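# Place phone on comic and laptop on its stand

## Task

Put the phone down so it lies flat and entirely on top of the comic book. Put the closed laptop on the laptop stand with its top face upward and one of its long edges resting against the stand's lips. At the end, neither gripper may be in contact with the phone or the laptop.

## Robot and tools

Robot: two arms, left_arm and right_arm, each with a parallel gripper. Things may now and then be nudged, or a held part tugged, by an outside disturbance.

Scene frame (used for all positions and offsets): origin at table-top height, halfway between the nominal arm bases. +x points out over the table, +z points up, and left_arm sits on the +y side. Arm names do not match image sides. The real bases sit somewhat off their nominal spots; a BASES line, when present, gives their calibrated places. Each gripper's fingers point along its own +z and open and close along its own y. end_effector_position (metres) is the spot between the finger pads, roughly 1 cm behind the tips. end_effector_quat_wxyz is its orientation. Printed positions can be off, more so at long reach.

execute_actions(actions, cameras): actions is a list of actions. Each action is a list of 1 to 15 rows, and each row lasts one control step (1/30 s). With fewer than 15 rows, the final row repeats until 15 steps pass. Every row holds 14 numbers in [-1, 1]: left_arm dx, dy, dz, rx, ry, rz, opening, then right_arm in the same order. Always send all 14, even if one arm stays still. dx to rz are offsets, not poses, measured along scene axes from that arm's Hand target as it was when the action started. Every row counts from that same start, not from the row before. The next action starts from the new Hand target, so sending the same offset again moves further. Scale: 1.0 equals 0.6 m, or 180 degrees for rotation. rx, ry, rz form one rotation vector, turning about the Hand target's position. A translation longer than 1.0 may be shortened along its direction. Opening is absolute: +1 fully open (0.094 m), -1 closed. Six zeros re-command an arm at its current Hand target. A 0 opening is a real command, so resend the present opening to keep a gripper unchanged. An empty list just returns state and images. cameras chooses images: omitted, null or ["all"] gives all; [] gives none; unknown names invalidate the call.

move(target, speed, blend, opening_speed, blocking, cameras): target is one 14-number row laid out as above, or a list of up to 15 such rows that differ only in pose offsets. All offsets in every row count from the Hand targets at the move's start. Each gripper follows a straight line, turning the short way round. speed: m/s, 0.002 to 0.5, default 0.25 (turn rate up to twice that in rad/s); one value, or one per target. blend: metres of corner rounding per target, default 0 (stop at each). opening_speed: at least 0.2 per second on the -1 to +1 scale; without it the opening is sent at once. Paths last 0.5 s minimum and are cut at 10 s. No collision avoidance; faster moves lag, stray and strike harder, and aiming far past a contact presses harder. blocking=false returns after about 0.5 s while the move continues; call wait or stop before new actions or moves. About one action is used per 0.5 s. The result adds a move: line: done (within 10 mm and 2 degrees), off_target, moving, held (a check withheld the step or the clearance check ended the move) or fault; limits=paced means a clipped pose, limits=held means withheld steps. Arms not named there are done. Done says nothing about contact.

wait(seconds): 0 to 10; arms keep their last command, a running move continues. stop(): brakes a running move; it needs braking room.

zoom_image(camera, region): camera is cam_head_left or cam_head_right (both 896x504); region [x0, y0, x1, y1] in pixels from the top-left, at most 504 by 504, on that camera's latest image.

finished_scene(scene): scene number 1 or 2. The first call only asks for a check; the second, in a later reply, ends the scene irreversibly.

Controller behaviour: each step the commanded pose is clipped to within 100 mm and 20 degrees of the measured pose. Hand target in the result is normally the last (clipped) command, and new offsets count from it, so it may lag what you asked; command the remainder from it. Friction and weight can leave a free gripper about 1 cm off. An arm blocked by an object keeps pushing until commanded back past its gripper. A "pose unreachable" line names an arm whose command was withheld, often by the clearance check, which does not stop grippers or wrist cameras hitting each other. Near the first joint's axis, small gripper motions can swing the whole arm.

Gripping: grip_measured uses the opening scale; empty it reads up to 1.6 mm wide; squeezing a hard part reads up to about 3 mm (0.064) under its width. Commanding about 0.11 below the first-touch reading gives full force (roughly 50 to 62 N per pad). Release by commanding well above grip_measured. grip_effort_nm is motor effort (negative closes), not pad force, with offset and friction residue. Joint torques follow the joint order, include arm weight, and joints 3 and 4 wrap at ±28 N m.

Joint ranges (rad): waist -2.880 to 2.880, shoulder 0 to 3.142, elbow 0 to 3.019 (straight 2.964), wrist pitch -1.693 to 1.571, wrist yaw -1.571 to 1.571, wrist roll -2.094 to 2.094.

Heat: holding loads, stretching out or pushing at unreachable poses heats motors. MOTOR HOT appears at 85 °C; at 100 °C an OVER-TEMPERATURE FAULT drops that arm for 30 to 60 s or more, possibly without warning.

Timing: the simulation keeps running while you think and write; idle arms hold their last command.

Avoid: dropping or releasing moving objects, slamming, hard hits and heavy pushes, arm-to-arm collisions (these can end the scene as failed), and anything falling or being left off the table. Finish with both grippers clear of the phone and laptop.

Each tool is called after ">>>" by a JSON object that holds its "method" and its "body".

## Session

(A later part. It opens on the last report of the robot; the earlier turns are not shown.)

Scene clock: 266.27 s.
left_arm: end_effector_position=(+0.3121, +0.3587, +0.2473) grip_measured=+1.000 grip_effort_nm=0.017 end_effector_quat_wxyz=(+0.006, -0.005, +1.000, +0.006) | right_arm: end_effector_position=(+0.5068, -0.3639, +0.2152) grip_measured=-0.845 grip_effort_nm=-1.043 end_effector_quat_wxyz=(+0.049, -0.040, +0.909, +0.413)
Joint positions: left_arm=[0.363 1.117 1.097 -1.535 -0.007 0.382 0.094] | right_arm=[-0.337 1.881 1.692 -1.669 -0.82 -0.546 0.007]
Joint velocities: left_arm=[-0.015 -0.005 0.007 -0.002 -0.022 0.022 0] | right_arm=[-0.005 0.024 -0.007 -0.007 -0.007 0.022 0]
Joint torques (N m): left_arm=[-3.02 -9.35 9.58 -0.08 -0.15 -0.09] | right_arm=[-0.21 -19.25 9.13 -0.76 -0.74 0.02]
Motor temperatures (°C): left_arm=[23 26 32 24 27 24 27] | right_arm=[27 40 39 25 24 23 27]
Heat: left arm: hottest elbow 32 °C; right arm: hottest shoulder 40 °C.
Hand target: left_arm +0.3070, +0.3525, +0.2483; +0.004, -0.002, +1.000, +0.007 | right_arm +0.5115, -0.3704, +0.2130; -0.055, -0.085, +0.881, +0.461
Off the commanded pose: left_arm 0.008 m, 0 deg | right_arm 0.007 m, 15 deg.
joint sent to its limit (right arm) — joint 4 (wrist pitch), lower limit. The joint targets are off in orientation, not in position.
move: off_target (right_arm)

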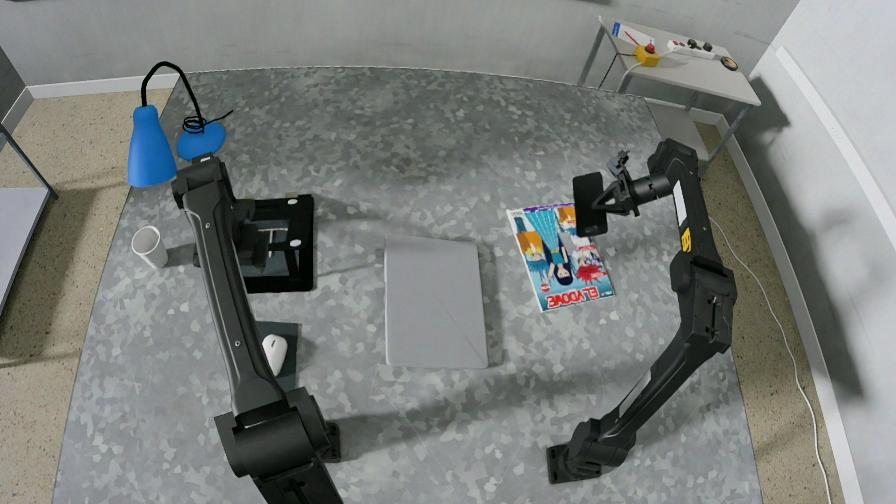

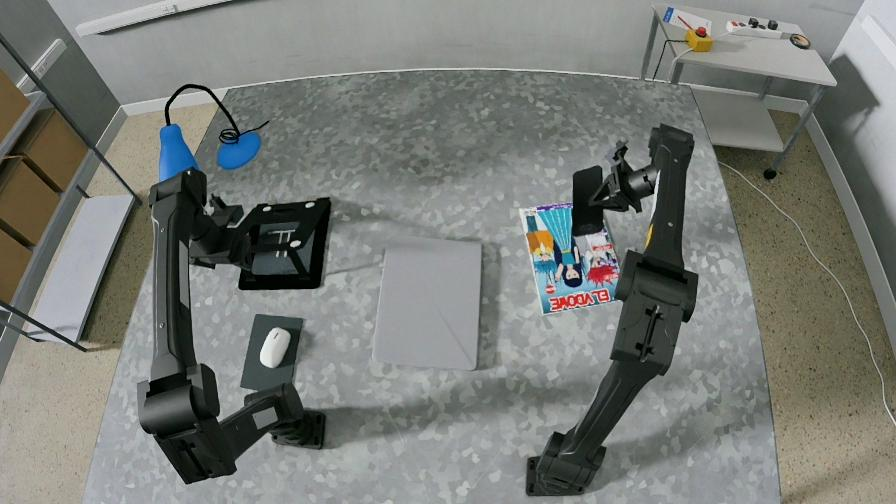

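>>> {"method": "move", "body": {"target": [0,0,0,0,0,0, 1, 0, 0.0, -0.18, 0, 0, 0, -1], "speed": 0.15}}

>>> {"method": "zoom_image", "body": {"camera": "cam_head_left", "region": [500, 160, 660, 320]}}

>>> {"method": "zoom_image", "body": {"camera": "cam_head_right", "region": [500, 160, 660, 320]}}

Scene clock: 272.90 s.
left_arm: end_effector_position=(+0.3121, +0.3587, +0.2473) grip_measured=+1.000 grip_effort_nm=0.022 end_effector_quat_wxyz=(+0.006, -0.005, +1.000, +0.006) | right_arm: end_effector_position=(+0.5105, -0.3688, +0.1087) grip_measured=-0.845 grip_effort_nm=-1.043 end_effector_quat_wxyz=(-0.012, -0.070, +0.897, +0.436)
Joint positions: left_arm=[0.363 1.117 1.097 -1.535 -0.007 0.382 0.094] | right_arm=[-0.337 2.085 1.692 -1.669 -0.791 -0.696 0.007]
Joint velocities: left_arm=[-0.005 -0.005 0.012 0.007 -0.081 0.022 0] | right_arm=[-0.005 -0.015 -0.012 -0.022 0.007 0.037 -0.001]
Joint torques (N m): left_arm=[-1.9 -9.17 9.54 -0.27 -0.11 -0.06] | right_arm=[0.21 -22.42 6.98 -1.05 -0.47 0.03]
Motor temperatures (°C): left_arm=[23 26 32 24 27 24 27] | right_arm=[27 40 39 25 24 23 27]
Heat: left arm: hottest elbow 32 °C; right arm: hottest shoulder 40 °C.
Hand target: left_arm +0.3070, +0.3525, +0.2483; +0.004, -0.002, +1.000, +0.007 | right_arm +0.5091, -0.3712, +0.1045; -0.055, -0.084, +0.881, +0.462
Off the commanded pose: left_arm 0.008 m, 0 deg | right_arm 0.004 m, 6 deg.
joint sent to its limit (right arm) — joint 4 (wrist pitch), lower limit. The joint targets are off in orientation, not in position.
move: off_target (right_arm)

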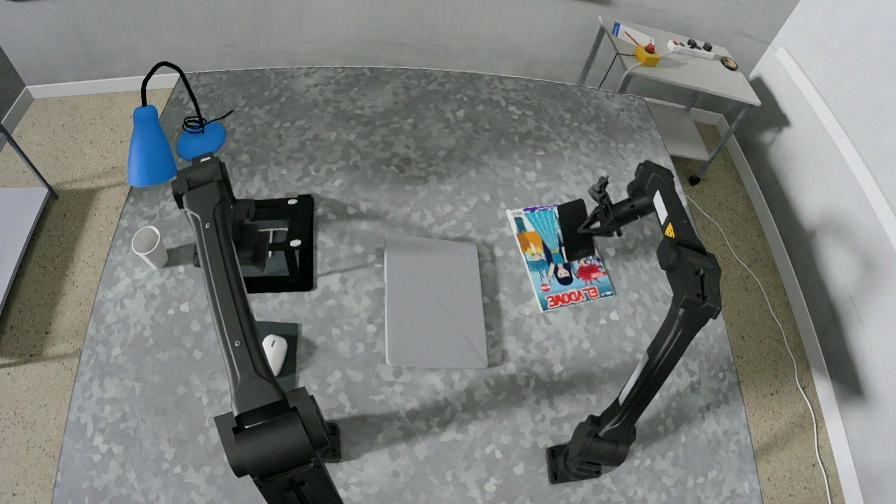

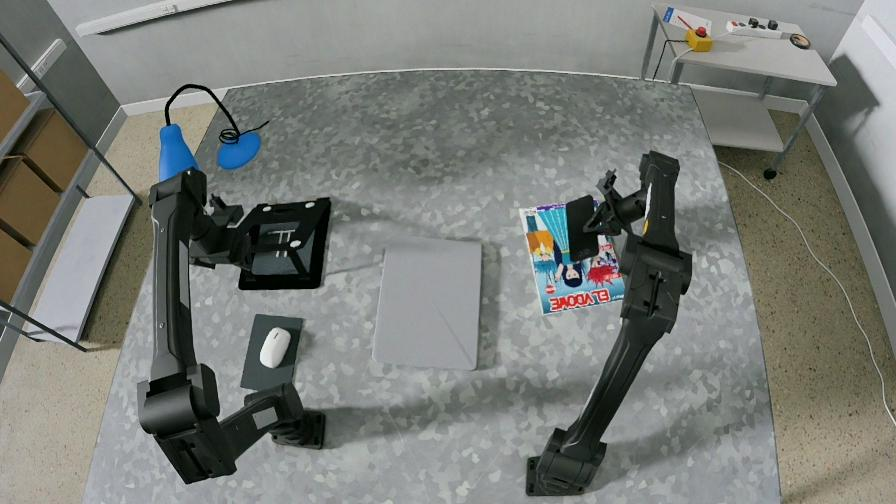

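Scaled by 3.150.

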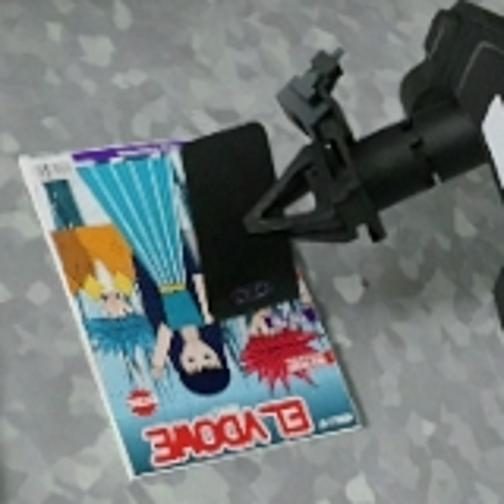

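Scaled by 3.150.

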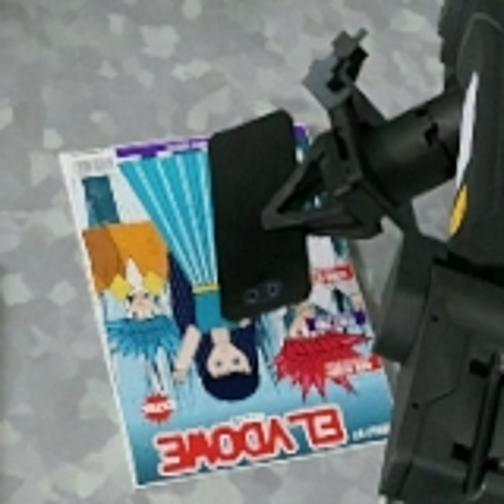

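>>> {"method": "move", "body": {"target": [0,0,0,0,0,0, 1, 0, 0.0, -0.1, 0, 0, 0, -1], "speed": 0.08}}

>>> {"method": "zoom_image", "body": {"camera": "cam_head_left", "region": [500, 180, 640, 320]}}

>>> {"method": "zoom_image", "body": {"camera": "cam_head_right", "region": [510, 180, 650, 320]}}

Scene clock: 279.30 s.
left_arm: end_effector_position=(+0.3121, +0.3587, +0.2473) grip_measured=+1.000 grip_effort_nm=0.017 end_effector_quat_wxyz=(+0.006, -0.005, +1.000, +0.006) | right_arm: end_effector_position=(+0.5032, -0.3677, +0.0461) grip_measured=-0.845 grip_effort_nm=-1.038 end_effector_quat_wxyz=(-0.048, -0.079, +0.886, +0.455)
Joint positions: left_arm=[0.363 1.117 1.097 -1.535 -0.007 0.382 0.094] | right_arm=[-0.337 2.207 1.692 -1.669 -0.78 -0.77 0.007]
Joint velocities: left_arm=[-0.015 -0.015 -0.002 -0.017 -0.037 0.007 0] | right_arm=[-0.005 -0.005 0.012 -0.012 -0.066 -0.022 -0.001]
Joint torques (N m): left_arm=[-2.73 -9.64 9.59 0.14 -0.15 -0.03] | right_arm=[0.21 -22.36 7.92 -1.26 -0.45 0.01]
Motor temperatures (°C): left_arm=[23 26 32 24 27 24 27] | right_arm=[27 40 38 25 24 23 27]
Heat: left arm: hottest elbow 32 °C; right arm: hottest shoulder 40 °C.
Hand target: left_arm +0.3070, +0.3525, +0.2483; +0.004, -0.002, +1.000, +0.007 | right_arm +0.5077, -0.3717, +0.0443; -0.054, -0.083, +0.881, +0.462
Off the commanded pose: left_arm 0.008 m, 0 deg | right_arm 0.007 m, 1 deg.
joint sent to its limit (right arm) — joint 4 (wrist pitch), lower limit. The joint targets still meet the commanded pose.
move: done

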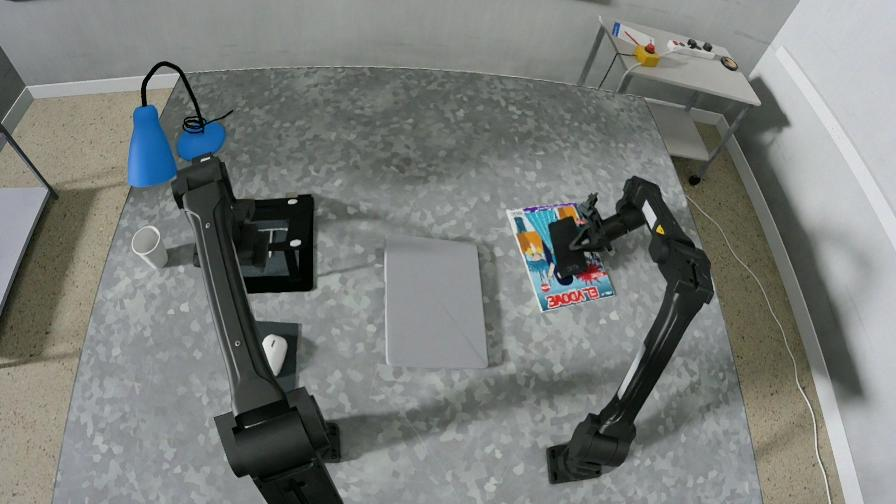

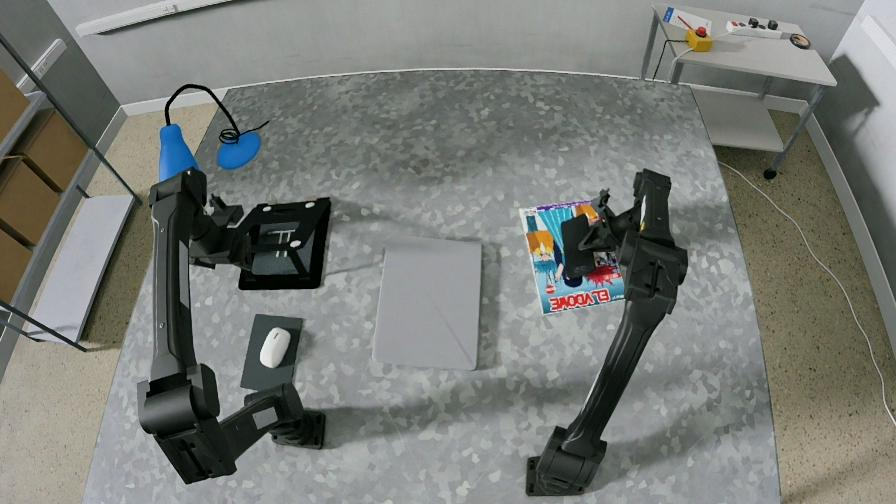

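Scaled by 3.600.

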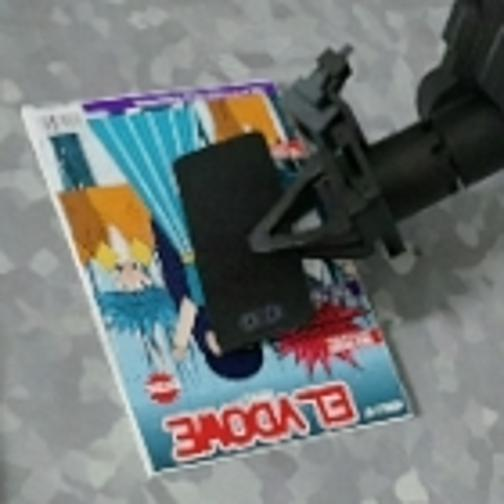

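Scaled by 3.600.

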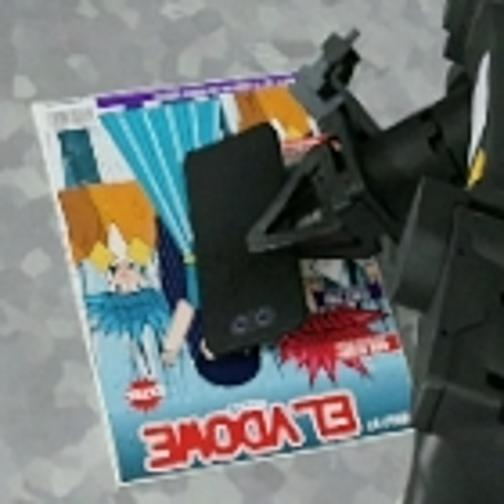

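>>> {"method": "move", "body": {"target": [0,0,0,0,0,0, 1, 0, 0.0, -0.018, 0, 0, 0, -1], "speed": 0.04}}

>>> {"method": "zoom_image", "body": {"camera": "cam_head_left", "region": [500, 180, 640, 320]}}

Scene clock: 282.70 s.
left_arm: end_effector_position=(+0.3121, +0.3587, +0.2473) grip_measured=+1.000 grip_effort_nm=0.017 end_effector_quat_wxyz=(+0.006, -0.005, +1.000, +0.006) | right_arm: end_effector_position=(+0.5026, -0.3675, +0.0435) grip_measured=-0.845 grip_effort_nm=-1.038 end_effector_quat_wxyz=(-0.050, -0.081, +0.885, +0.456)
Joint positions: left_arm=[0.363 1.117 1.097 -1.535 -0.007 0.382 0.094] | right_arm=[-0.337 2.213 1.692 -1.67 -0.779 -0.777 0.007]
Joint velocities: left_arm=[-0.005 -0.015 0.007 -0.007 0.022 0.007 0] | right_arm=[0.015 -0.005 0.002 0.007 -0.051 0.022 0]
Joint torques (N m): left_arm=[-2.43 -9.35 9.55 -0.03 -0.11 -0.12] | right_arm=[0.21 -21.01 8.31 -1.2 -0.4 -0.06]
Motor temperatures (°C): left_arm=[23 26 32 24 27 24 27] | right_arm=[27 40 39 25 24 23 27]
Heat: left arm: hottest elbow 32 °C; right arm: hottest shoulder 40 °C.
Hand target: left_arm +0.3070, +0.3525, +0.2483; +0.004, -0.002, +1.000, +0.007 | right_arm +0.5074, -0.3718, +0.0334; -0.054, -0.083, +0.881, +0.462
Off the commanded pose: left_arm 0.008 m, 0 deg | right_arm 0.012 m, 1 deg.
joint sent to its limit (right arm) — joint 4 (wrist pitch), lower limit. The joint targets still meet the commanded pose.
move: off_target (right_arm)

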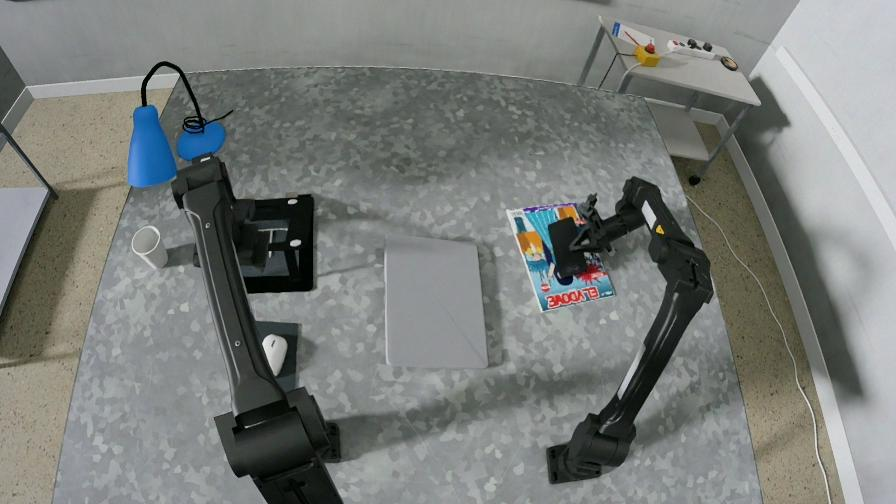

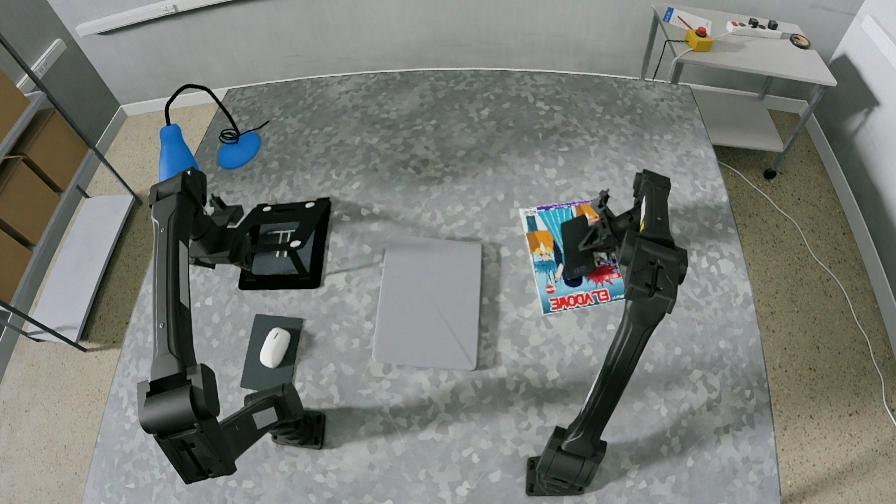

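Scaled by 3.600.

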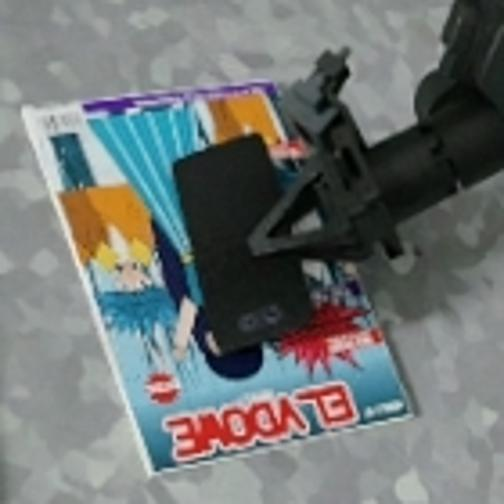

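>>> {"method": "move", "body": {"target": [0,0,0,0,0,0, 1, 0, 0.0, -0.016, 0, 0, 0, -1], "speed": 0.04}}

>>> {"method": "zoom_image", "body": {"camera": "cam_head_left", "region": [500, 180, 640, 320]}}

Scene clock: 285.67 s.
left_arm: end_effector_position=(+0.3121, +0.3587, +0.2473) grip_measured=+1.000 grip_effort_nm=0.017 end_effector_quat_wxyz=(+0.006, -0.005, +1.000, +0.006) | right_arm: end_effector_position=(+0.5026, -0.3670, +0.0421) grip_measured=-0.845 grip_effort_nm=-1.038 end_effector_quat_wxyz=(-0.050, -0.080, +0.884, +0.458)
Joint positions: left_arm=[0.363 1.117 1.097 -1.535 -0.007 0.382 0.094] | right_arm=[-0.337 2.217 1.692 -1.671 -0.783 -0.777 0.007]
Joint velocities: left_arm=[-0.015 -0.005 -0.007 0.002 0.051 0.022 0] | right_arm=[0.005 -0.005 -0.007 -0.012 -0.007 -0.037 -0.001]
Joint torques (N m): left_arm=[-2.43 -9.41 9.44 -0.1 -0.1 -0.11] | right_arm=[0.09 -20.01 8.23 -0.85 -0.24 -0.09]
Motor temperatures (°C): left_arm=[23 26 32 24 27 24 27] | right_arm=[27 40 39 25 24 23 27]
Heat: left arm: hottest elbow 32 °C; right arm: hottest shoulder 40 °C.
Hand target: left_arm +0.3070, +0.3525, +0.2483; +0.004, -0.002, +1.000, +0.007 | right_arm +0.5072, -0.3719, +0.0237; -0.054, -0.083, +0.881, +0.462
Off the commanded pose: left_arm 0.008 m, 0 deg | right_arm 0.020 m, 1 deg.
move: off_target (right_arm)

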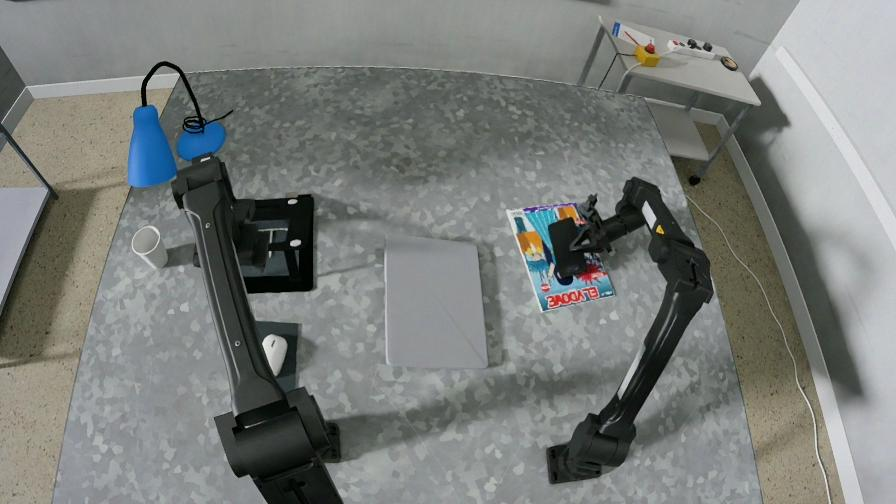

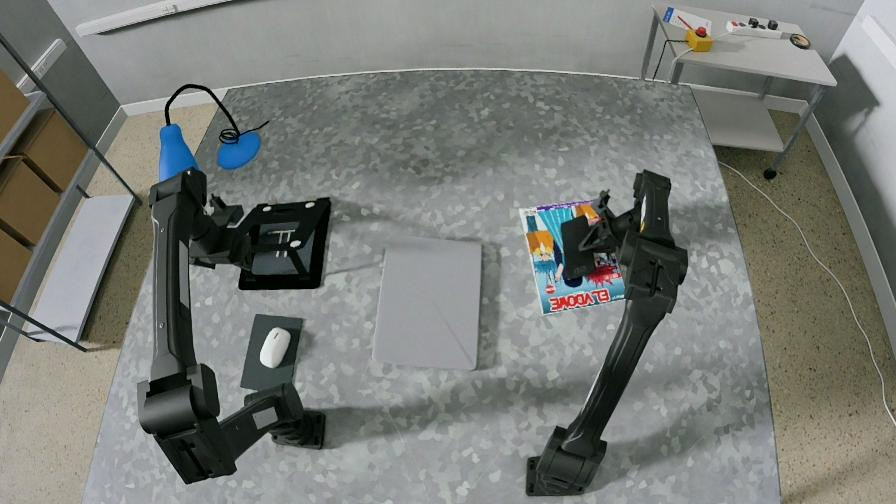

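Scaled by 3.600.

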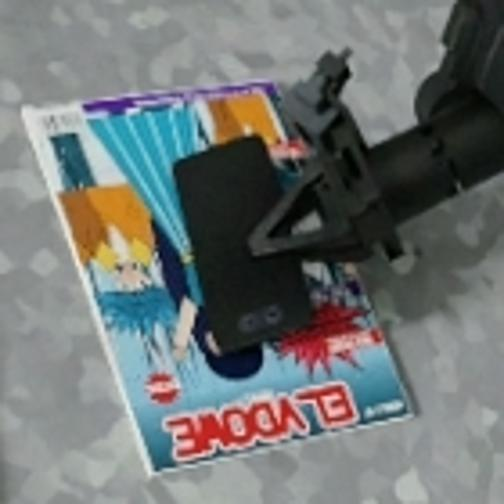

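>>> {"method": "move", "body": {"target": [0,0,0,0,0,0, 1, 0, 0.0, 0.018, 0, 0, 0, -0.3], "speed": 0.04, "opening_speed": 0.25}}

>>> {"method": "zoom_image", "body": {"camera": "cam_head_left", "region": [500, 180, 640, 320]}}

>>> {"method": "zoom_image", "body": {"camera": "cam_head_right", "region": [510, 180, 650, 320]}}

Scene clock: 291.90 s.
left_arm: end_effector_position=(+0.3121, +0.3587, +0.2473) grip_measured=+1.000 grip_effort_nm=0.017 end_effector_quat_wxyz=(+0.006, -0.005, +1.000, +0.006) | right_arm: end_effector_position=(+0.5019, -0.3671, +0.0417) grip_measured=-0.302 grip_effort_nm=0.061 end_effector_quat_wxyz=(-0.051, -0.082, +0.884, +0.458)
Joint positions: left_arm=[0.363 1.117 1.097 -1.535 -0.007 0.382 0.094] | right_arm=[-0.337 2.217 1.692 -1.673 -0.781 -0.782 0.033]
Joint velocities: left_arm=[-0.015 -0.005 -0.002 0.002 -0.066 0.022 0] | right_arm=[0.005 -0.024 0.017 0.002 -0.022 -0.022 0]
Joint torques (N m): left_arm=[-2.26 -10.05 9.55 -0.08 -0.11 -0.08] | right_arm=[0.21 -21.54 8.27 -1.09 -0.35 0.01]
Motor temperatures (°C): left_arm=[23 26 32 24 27 24 27] | right_arm=[27 40 39 25 24 23 27]
Heat: left arm: hottest elbow 32 °C; right arm: hottest shoulder 40 °C.
Hand target: left_arm +0.3070, +0.3525, +0.2483; +0.004, -0.002, +1.000, +0.007 | right_arm +0.5075, -0.3718, +0.0346; -0.054, -0.083, +0.881, +0.462
Off the commanded pose: left_arm 0.008 m, 0 deg | right_arm 0.010 m, 1 deg.
joint sent to its limit (right arm) — joint 4 (wrist pitch), lower limit. The joint targets still meet the commanded pose.
move: done

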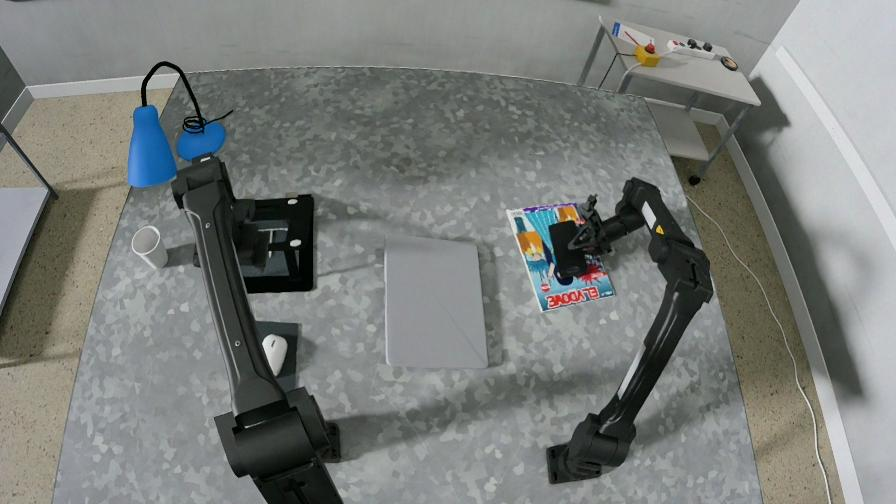

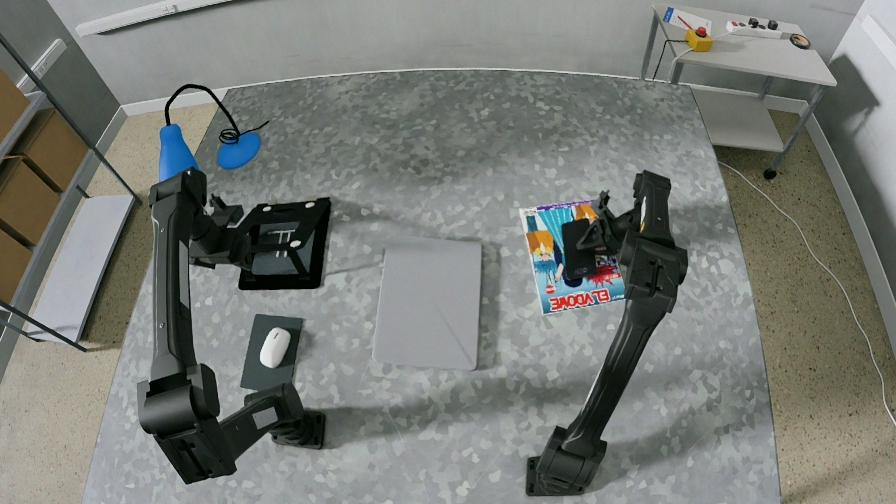

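Scaled by 3.600.

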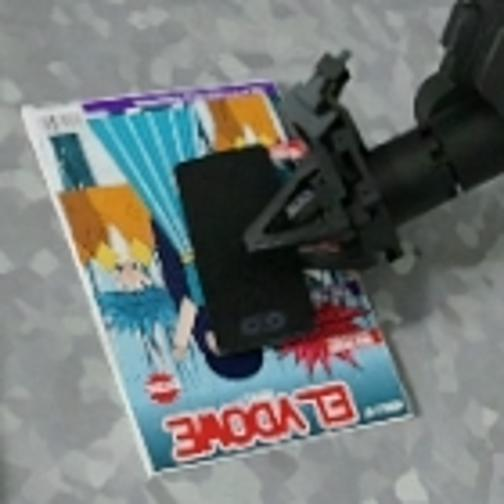

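Scaled by 3.600.

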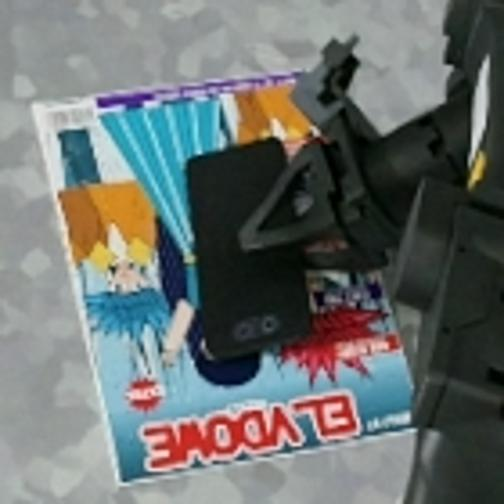

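>>> {"method": "execute_actions", "body": {"actions": []}}

>>> {"method": "zoom_image", "body": {"camera": "cam_head_left", "region": [480, 180, 680, 330]}}

Scene clock: 311.23 s.
left_arm: end_effector_position=(+0.3121, +0.3587, +0.2473) grip_measured=+1.000 grip_effort_nm=0.022 end_effector_quat_wxyz=(+0.006, -0.005, +1.000, +0.006) | right_arm: end_effector_position=(+0.5019, -0.3671, +0.0417) grip_measured=-0.301 grip_effort_nm=0.061 end_effector_quat_wxyz=(-0.051, -0.082, +0.884, +0.458)
Joint positions: left_arm=[0.363 1.117 1.097 -1.535 -0.007 0.382 0.094] | right_arm=[-0.337 2.217 1.692 -1.673 -0.781 -0.782 0.033]
Joint velocities: left_arm=[-0.015 0.005 0.002 -0.012 -0.022 0.007 0] | right_arm=[0.005 -0.024 -0.012 -0.012 -0.066 -0.022 -0.001]
Joint torques (N m): left_arm=[-2.43 -10.23 9.58 -0.14 -0.11 -0.08] | right_arm=[0.15 -21.6 8.25 -1.09 -0.35 0.02]
Motor temperatures (°C): left_arm=[23 26 32 24 27 24 27] | right_arm=[27 38 39 25 24 23 26]
Heat: left arm: hottest elbow 32 °C; right arm: hottest elbow 39 °C.
Hand target: left_arm +0.3070, +0.3525, +0.2483; +0.004, -0.002, +1.000, +0.007 | right_arm +0.5075, -0.3718, +0.0346; -0.054, -0.083, +0.881, +0.462
Tool commands: left_gripper/opening=+1.0 right_gripper/opening=-0.3
Off the commanded pose: left_arm 0.008 m, 0 deg | right_arm 0.010 m, 1 deg.

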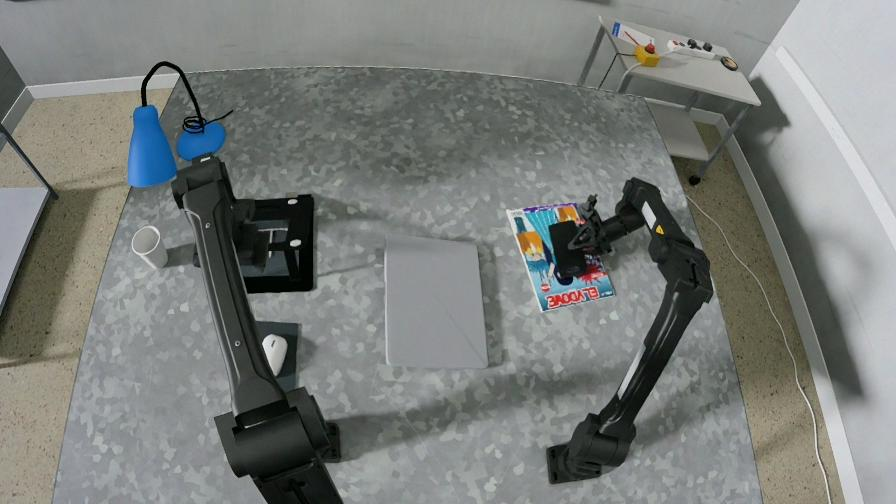

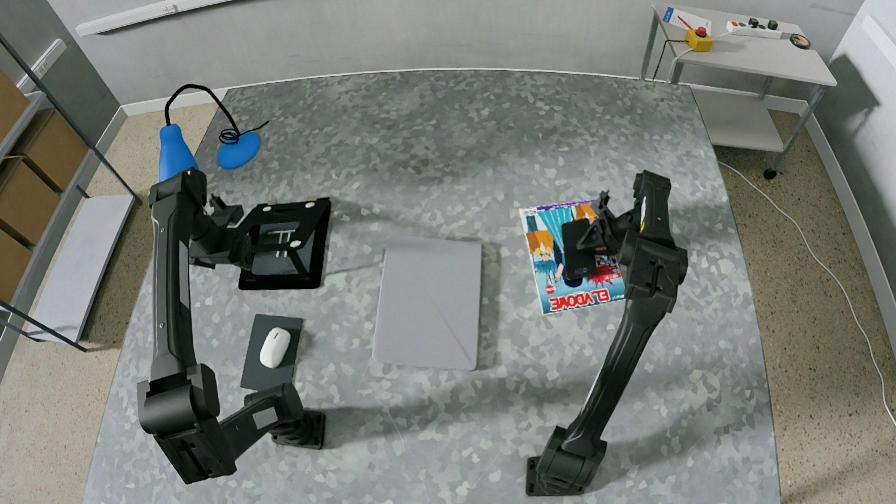

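Scaled by 2.520.

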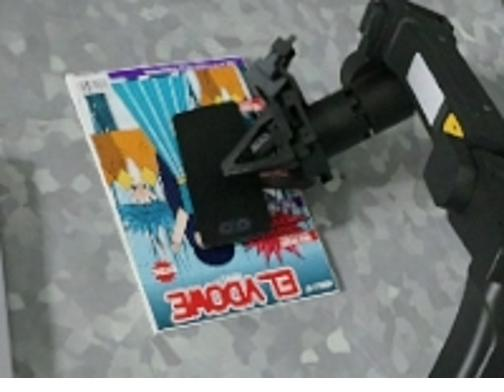

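>>> {"method": "move", "body": {"target": [0,0,0,0,0,0,1, 0.03,-0.19,0.005,0,0,0,-0.3], "speed": 0.06}}

>>> {"method": "zoom_image", "body": {"camera": "cam_head_left", "region": [480, 180, 680, 330]}}

>>> {"method": "zoom_image", "body": {"camera": "cam_head_right", "region": [480, 180, 680, 330]}}

Scene clock: 316.93 s.
left_arm: end_effector_position=(+0.3121, +0.3587, +0.2473) grip_measured=+1.000 grip_effort_nm=0.022 end_effector_quat_wxyz=(+0.006, -0.005, +1.000, +0.006) | right_arm: end_effector_position=(+0.5156, -0.4742, +0.0458) grip_measured=-0.301 grip_effort_nm=0.056 end_effector_quat_wxyz=(+0.005, -0.055, +0.908, +0.416)
Joint positions: left_arm=[0.363 1.117 1.097 -1.535 -0.007 0.382 0.094] | right_arm=[-0.493 2.254 1.824 -1.673 -0.709 -0.81 0.033]
Joint velocities: left_arm=[-0.005 -0.005 0.002 0.007 -0.066 0.007 0] | right_arm=[-0.005 0.005 0.002 0.017 -0.037 0.007 -0.001]
Joint torques (N m): left_arm=[-2.96 -9.11 9.57 -0.18 -0.11 -0.02] | right_arm=[-0.09 -21.66 10.52 -0.99 -0.27 0.03]
Motor temperatures (°C): left_arm=[23 26 32 24 27 24 27] | right_arm=[27 38 39 25 24 23 26]
Heat: left arm: hottest elbow 32 °C; right arm: hottest elbow 39 °C.
Hand target: left_arm +0.3070, +0.3525, +0.2483; +0.004, -0.002, +1.000, +0.007 | right_arm +0.5260, -0.4861, +0.0383; -0.054, -0.084, +0.882, +0.461
Off the commanded pose: left_arm 0.008 m, 0 deg | right_arm 0.017 m, 10 deg.
joint sent to its limit (right arm) — joint 4 (wrist pitch), lower limit. The joint targets are off in orientation, not in position.
move: off_target (right_arm)

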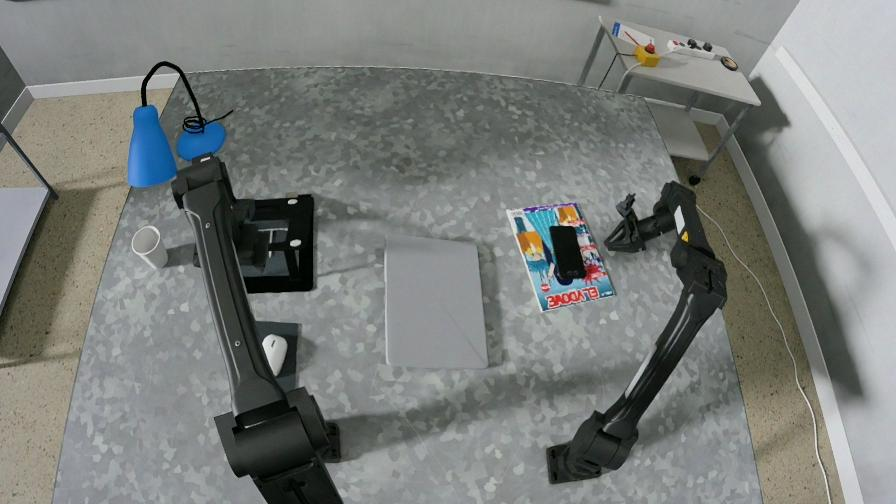

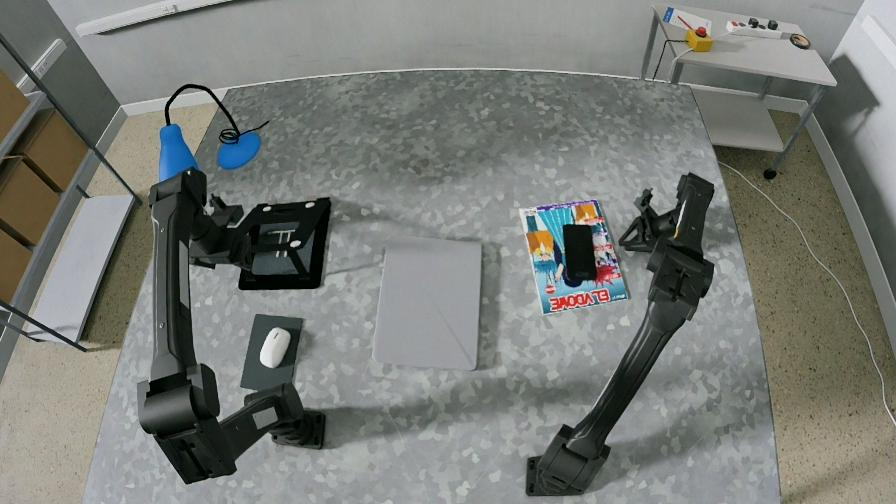

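Scaled by 2.520.

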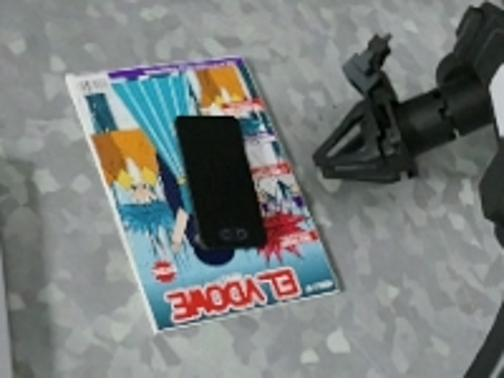

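Scaled by 2.520.

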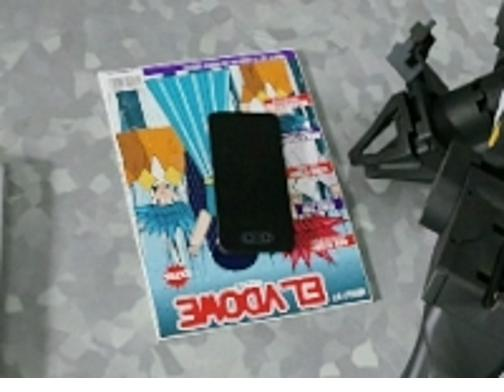

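>>> {"method": "move", "body": {"target": [[0,0,0,0,0,0,1, 0,0.0,0.2,-0.306,-0.036,-0.056,-1],[0,0,0,0,0,0,1, -0.11,0.43,0.2,-0.306,-0.036,-0.056,-1]], "speed": 0.2, "blend": 0.03}}

Scene clock: 349.43 s.
left_arm: end_effector_position=(+0.3121, +0.3587, +0.2473) grip_measured=+1.000 grip_effort_nm=0.017 end_effector_quat_wxyz=(+0.006, -0.005, +1.000, +0.006) | right_arm: end_effector_position=(+0.4651, -0.2252, +0.1513) grip_measured=-0.992 grip_effort_nm=-0.442 end_effector_quat_wxyz=(-0.018, -0.007, +1.000, +0.001)
Joint positions: left_arm=[0.363 1.117 1.097 -1.535 -0.007 0.382 0.094] | right_arm=[0.166 1.708 1.445 -1.343 -0.007 0.157 0]
Joint velocities: left_arm=[-0.005 -0.005 -0.012 -0.002 -0.037 0.022 0] | right_arm=[0.015 -0.015 -0.007 -0.017 -0.037 -0.007 0]
Joint torques (N m): left_arm=[-2.43 -9.7 9.52 0.03 -0.12 -0.04] | right_arm=[0.79 -20.54 6.99 0.4 0.1 0.23]
Motor temperatures (°C): left_arm=[23 26 32 24 27 24 27] | right_arm=[27 39 38 25 24 23 26]
Heat: left arm: hottest elbow 32 °C; right arm: hottest shoulder 39 °C.
Hand target: left_arm +0.3070, +0.3525, +0.2483; +0.004, -0.002, +1.000, +0.007 | right_arm +0.4623, -0.2246, +0.1574; -0.008, -0.005, +1.000, +0.001
Off the commanded pose: left_arm 0.008 m, 0 deg | right_arm 0.009 m, 2 deg.
move: done

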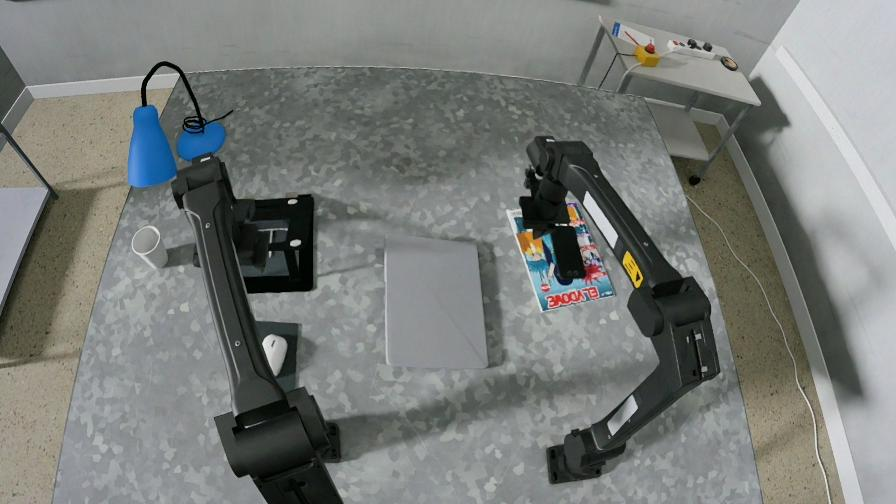

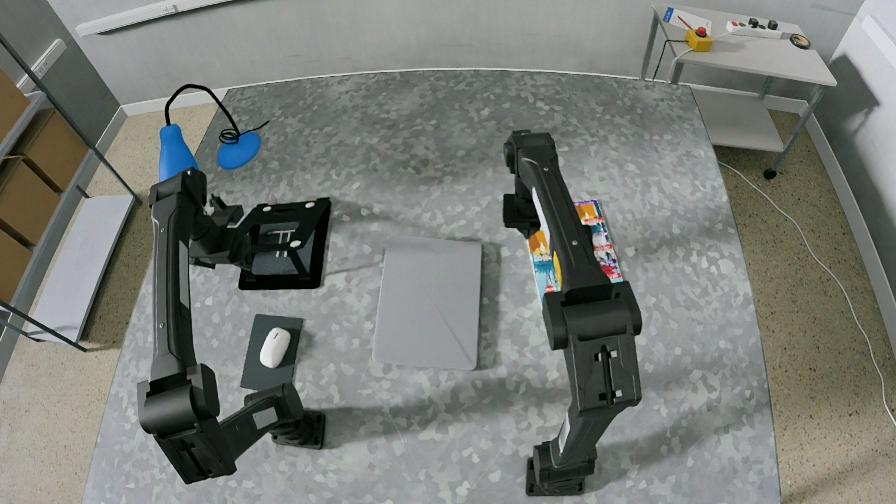

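>>> {"method": "move", "body": {"target": [[0,0,0,0,0,0,1, 0,0.08,-0.05,0,0,0,-1],[0,0,0,0,0,0,1, 0,0.08,-0.215,0,0,0,-1]], "speed": 0.12}}

>>> {"method": "zoom_image", "body": {"camera": "cam_head_left", "region": [400, 160, 600, 310]}}

>>> {"method": "zoom_image", "body": {"camera": "cam_head_right", "region": [400, 160, 600, 310]}}

Scene clock: 355.20 s.
left_arm: end_effector_position=(+0.3121, +0.3587, +0.2473) grip_measured=+1.000 grip_effort_nm=0.022 end_effector_quat_wxyz=(+0.006, -0.005, +1.000, +0.006) | right_arm: end_effector_position=(+0.4649, -0.1788, +0.0436) grip_measured=-0.992 grip_effort_nm=-0.447 end_effector_quat_wxyz=(+0.003, -0.007, +1.000, +0.005)
Joint positions: left_arm=[0.363 1.117 1.097 -1.535 -0.007 0.382 0.094] | right_arm=[0.256 1.814 1.287 -1.036 -0.007 0.247 0]
Joint velocities: left_arm=[0.005 -0.005 0.007 -0.002 -0.037 -0.007 0] | right_arm=[-0.005 -0.015 0.012 0.017 -0.007 0.037 0]
Joint torques (N m): left_arm=[-2.2 -9.88 9.55 -0.1 -0.16 -0.09] | right_arm=[0.73 -17.73 6.64 0.49 0.06 0.22]
Motor temperatures (°C): left_arm=[23 26 32 24 27 24 27] | right_arm=[27 39 38 25 24 23 26]
Heat: left arm: hottest elbow 32 °C; right arm: hottest shoulder 39 °C.
Hand target: left_arm +0.3070, +0.3525, +0.2483; +0.004, -0.002, +1.000, +0.007 | right_arm +0.4613, -0.1784, +0.0276; -0.009, -0.005, +1.000, +0.001
Off the commanded pose: left_arm 0.008 m, 0 deg | right_arm 0.016 m, 1 deg.
move: off_target (right_arm)

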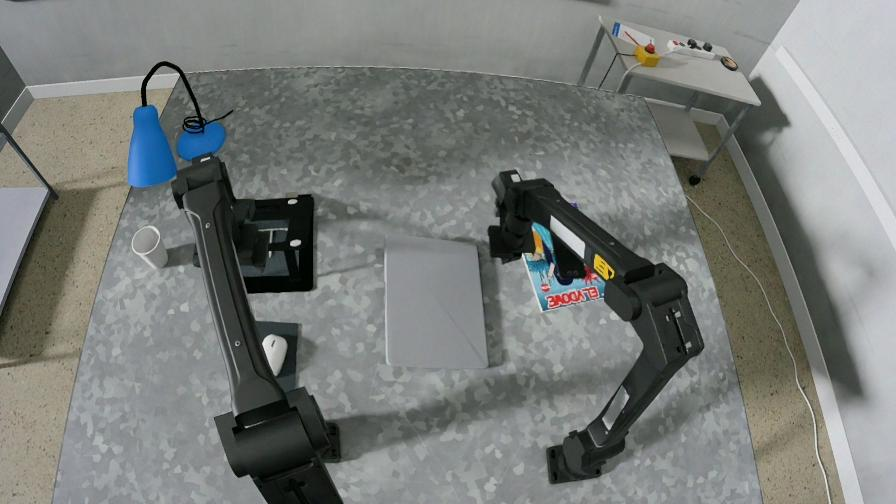

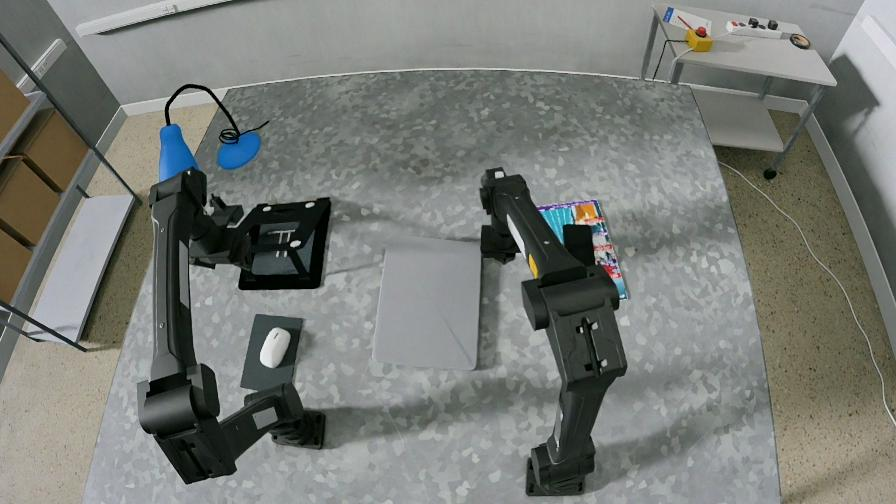

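Scaled by 2.520.

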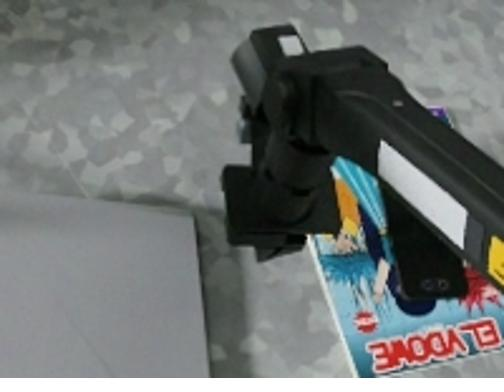

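Scaled by 2.520.

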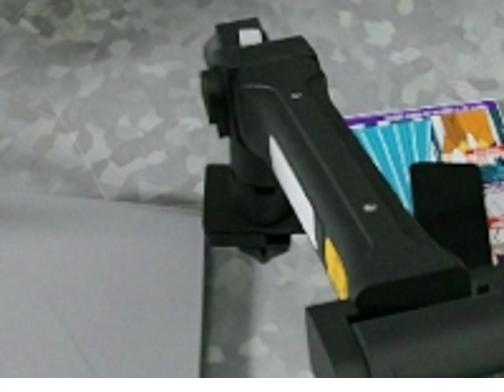

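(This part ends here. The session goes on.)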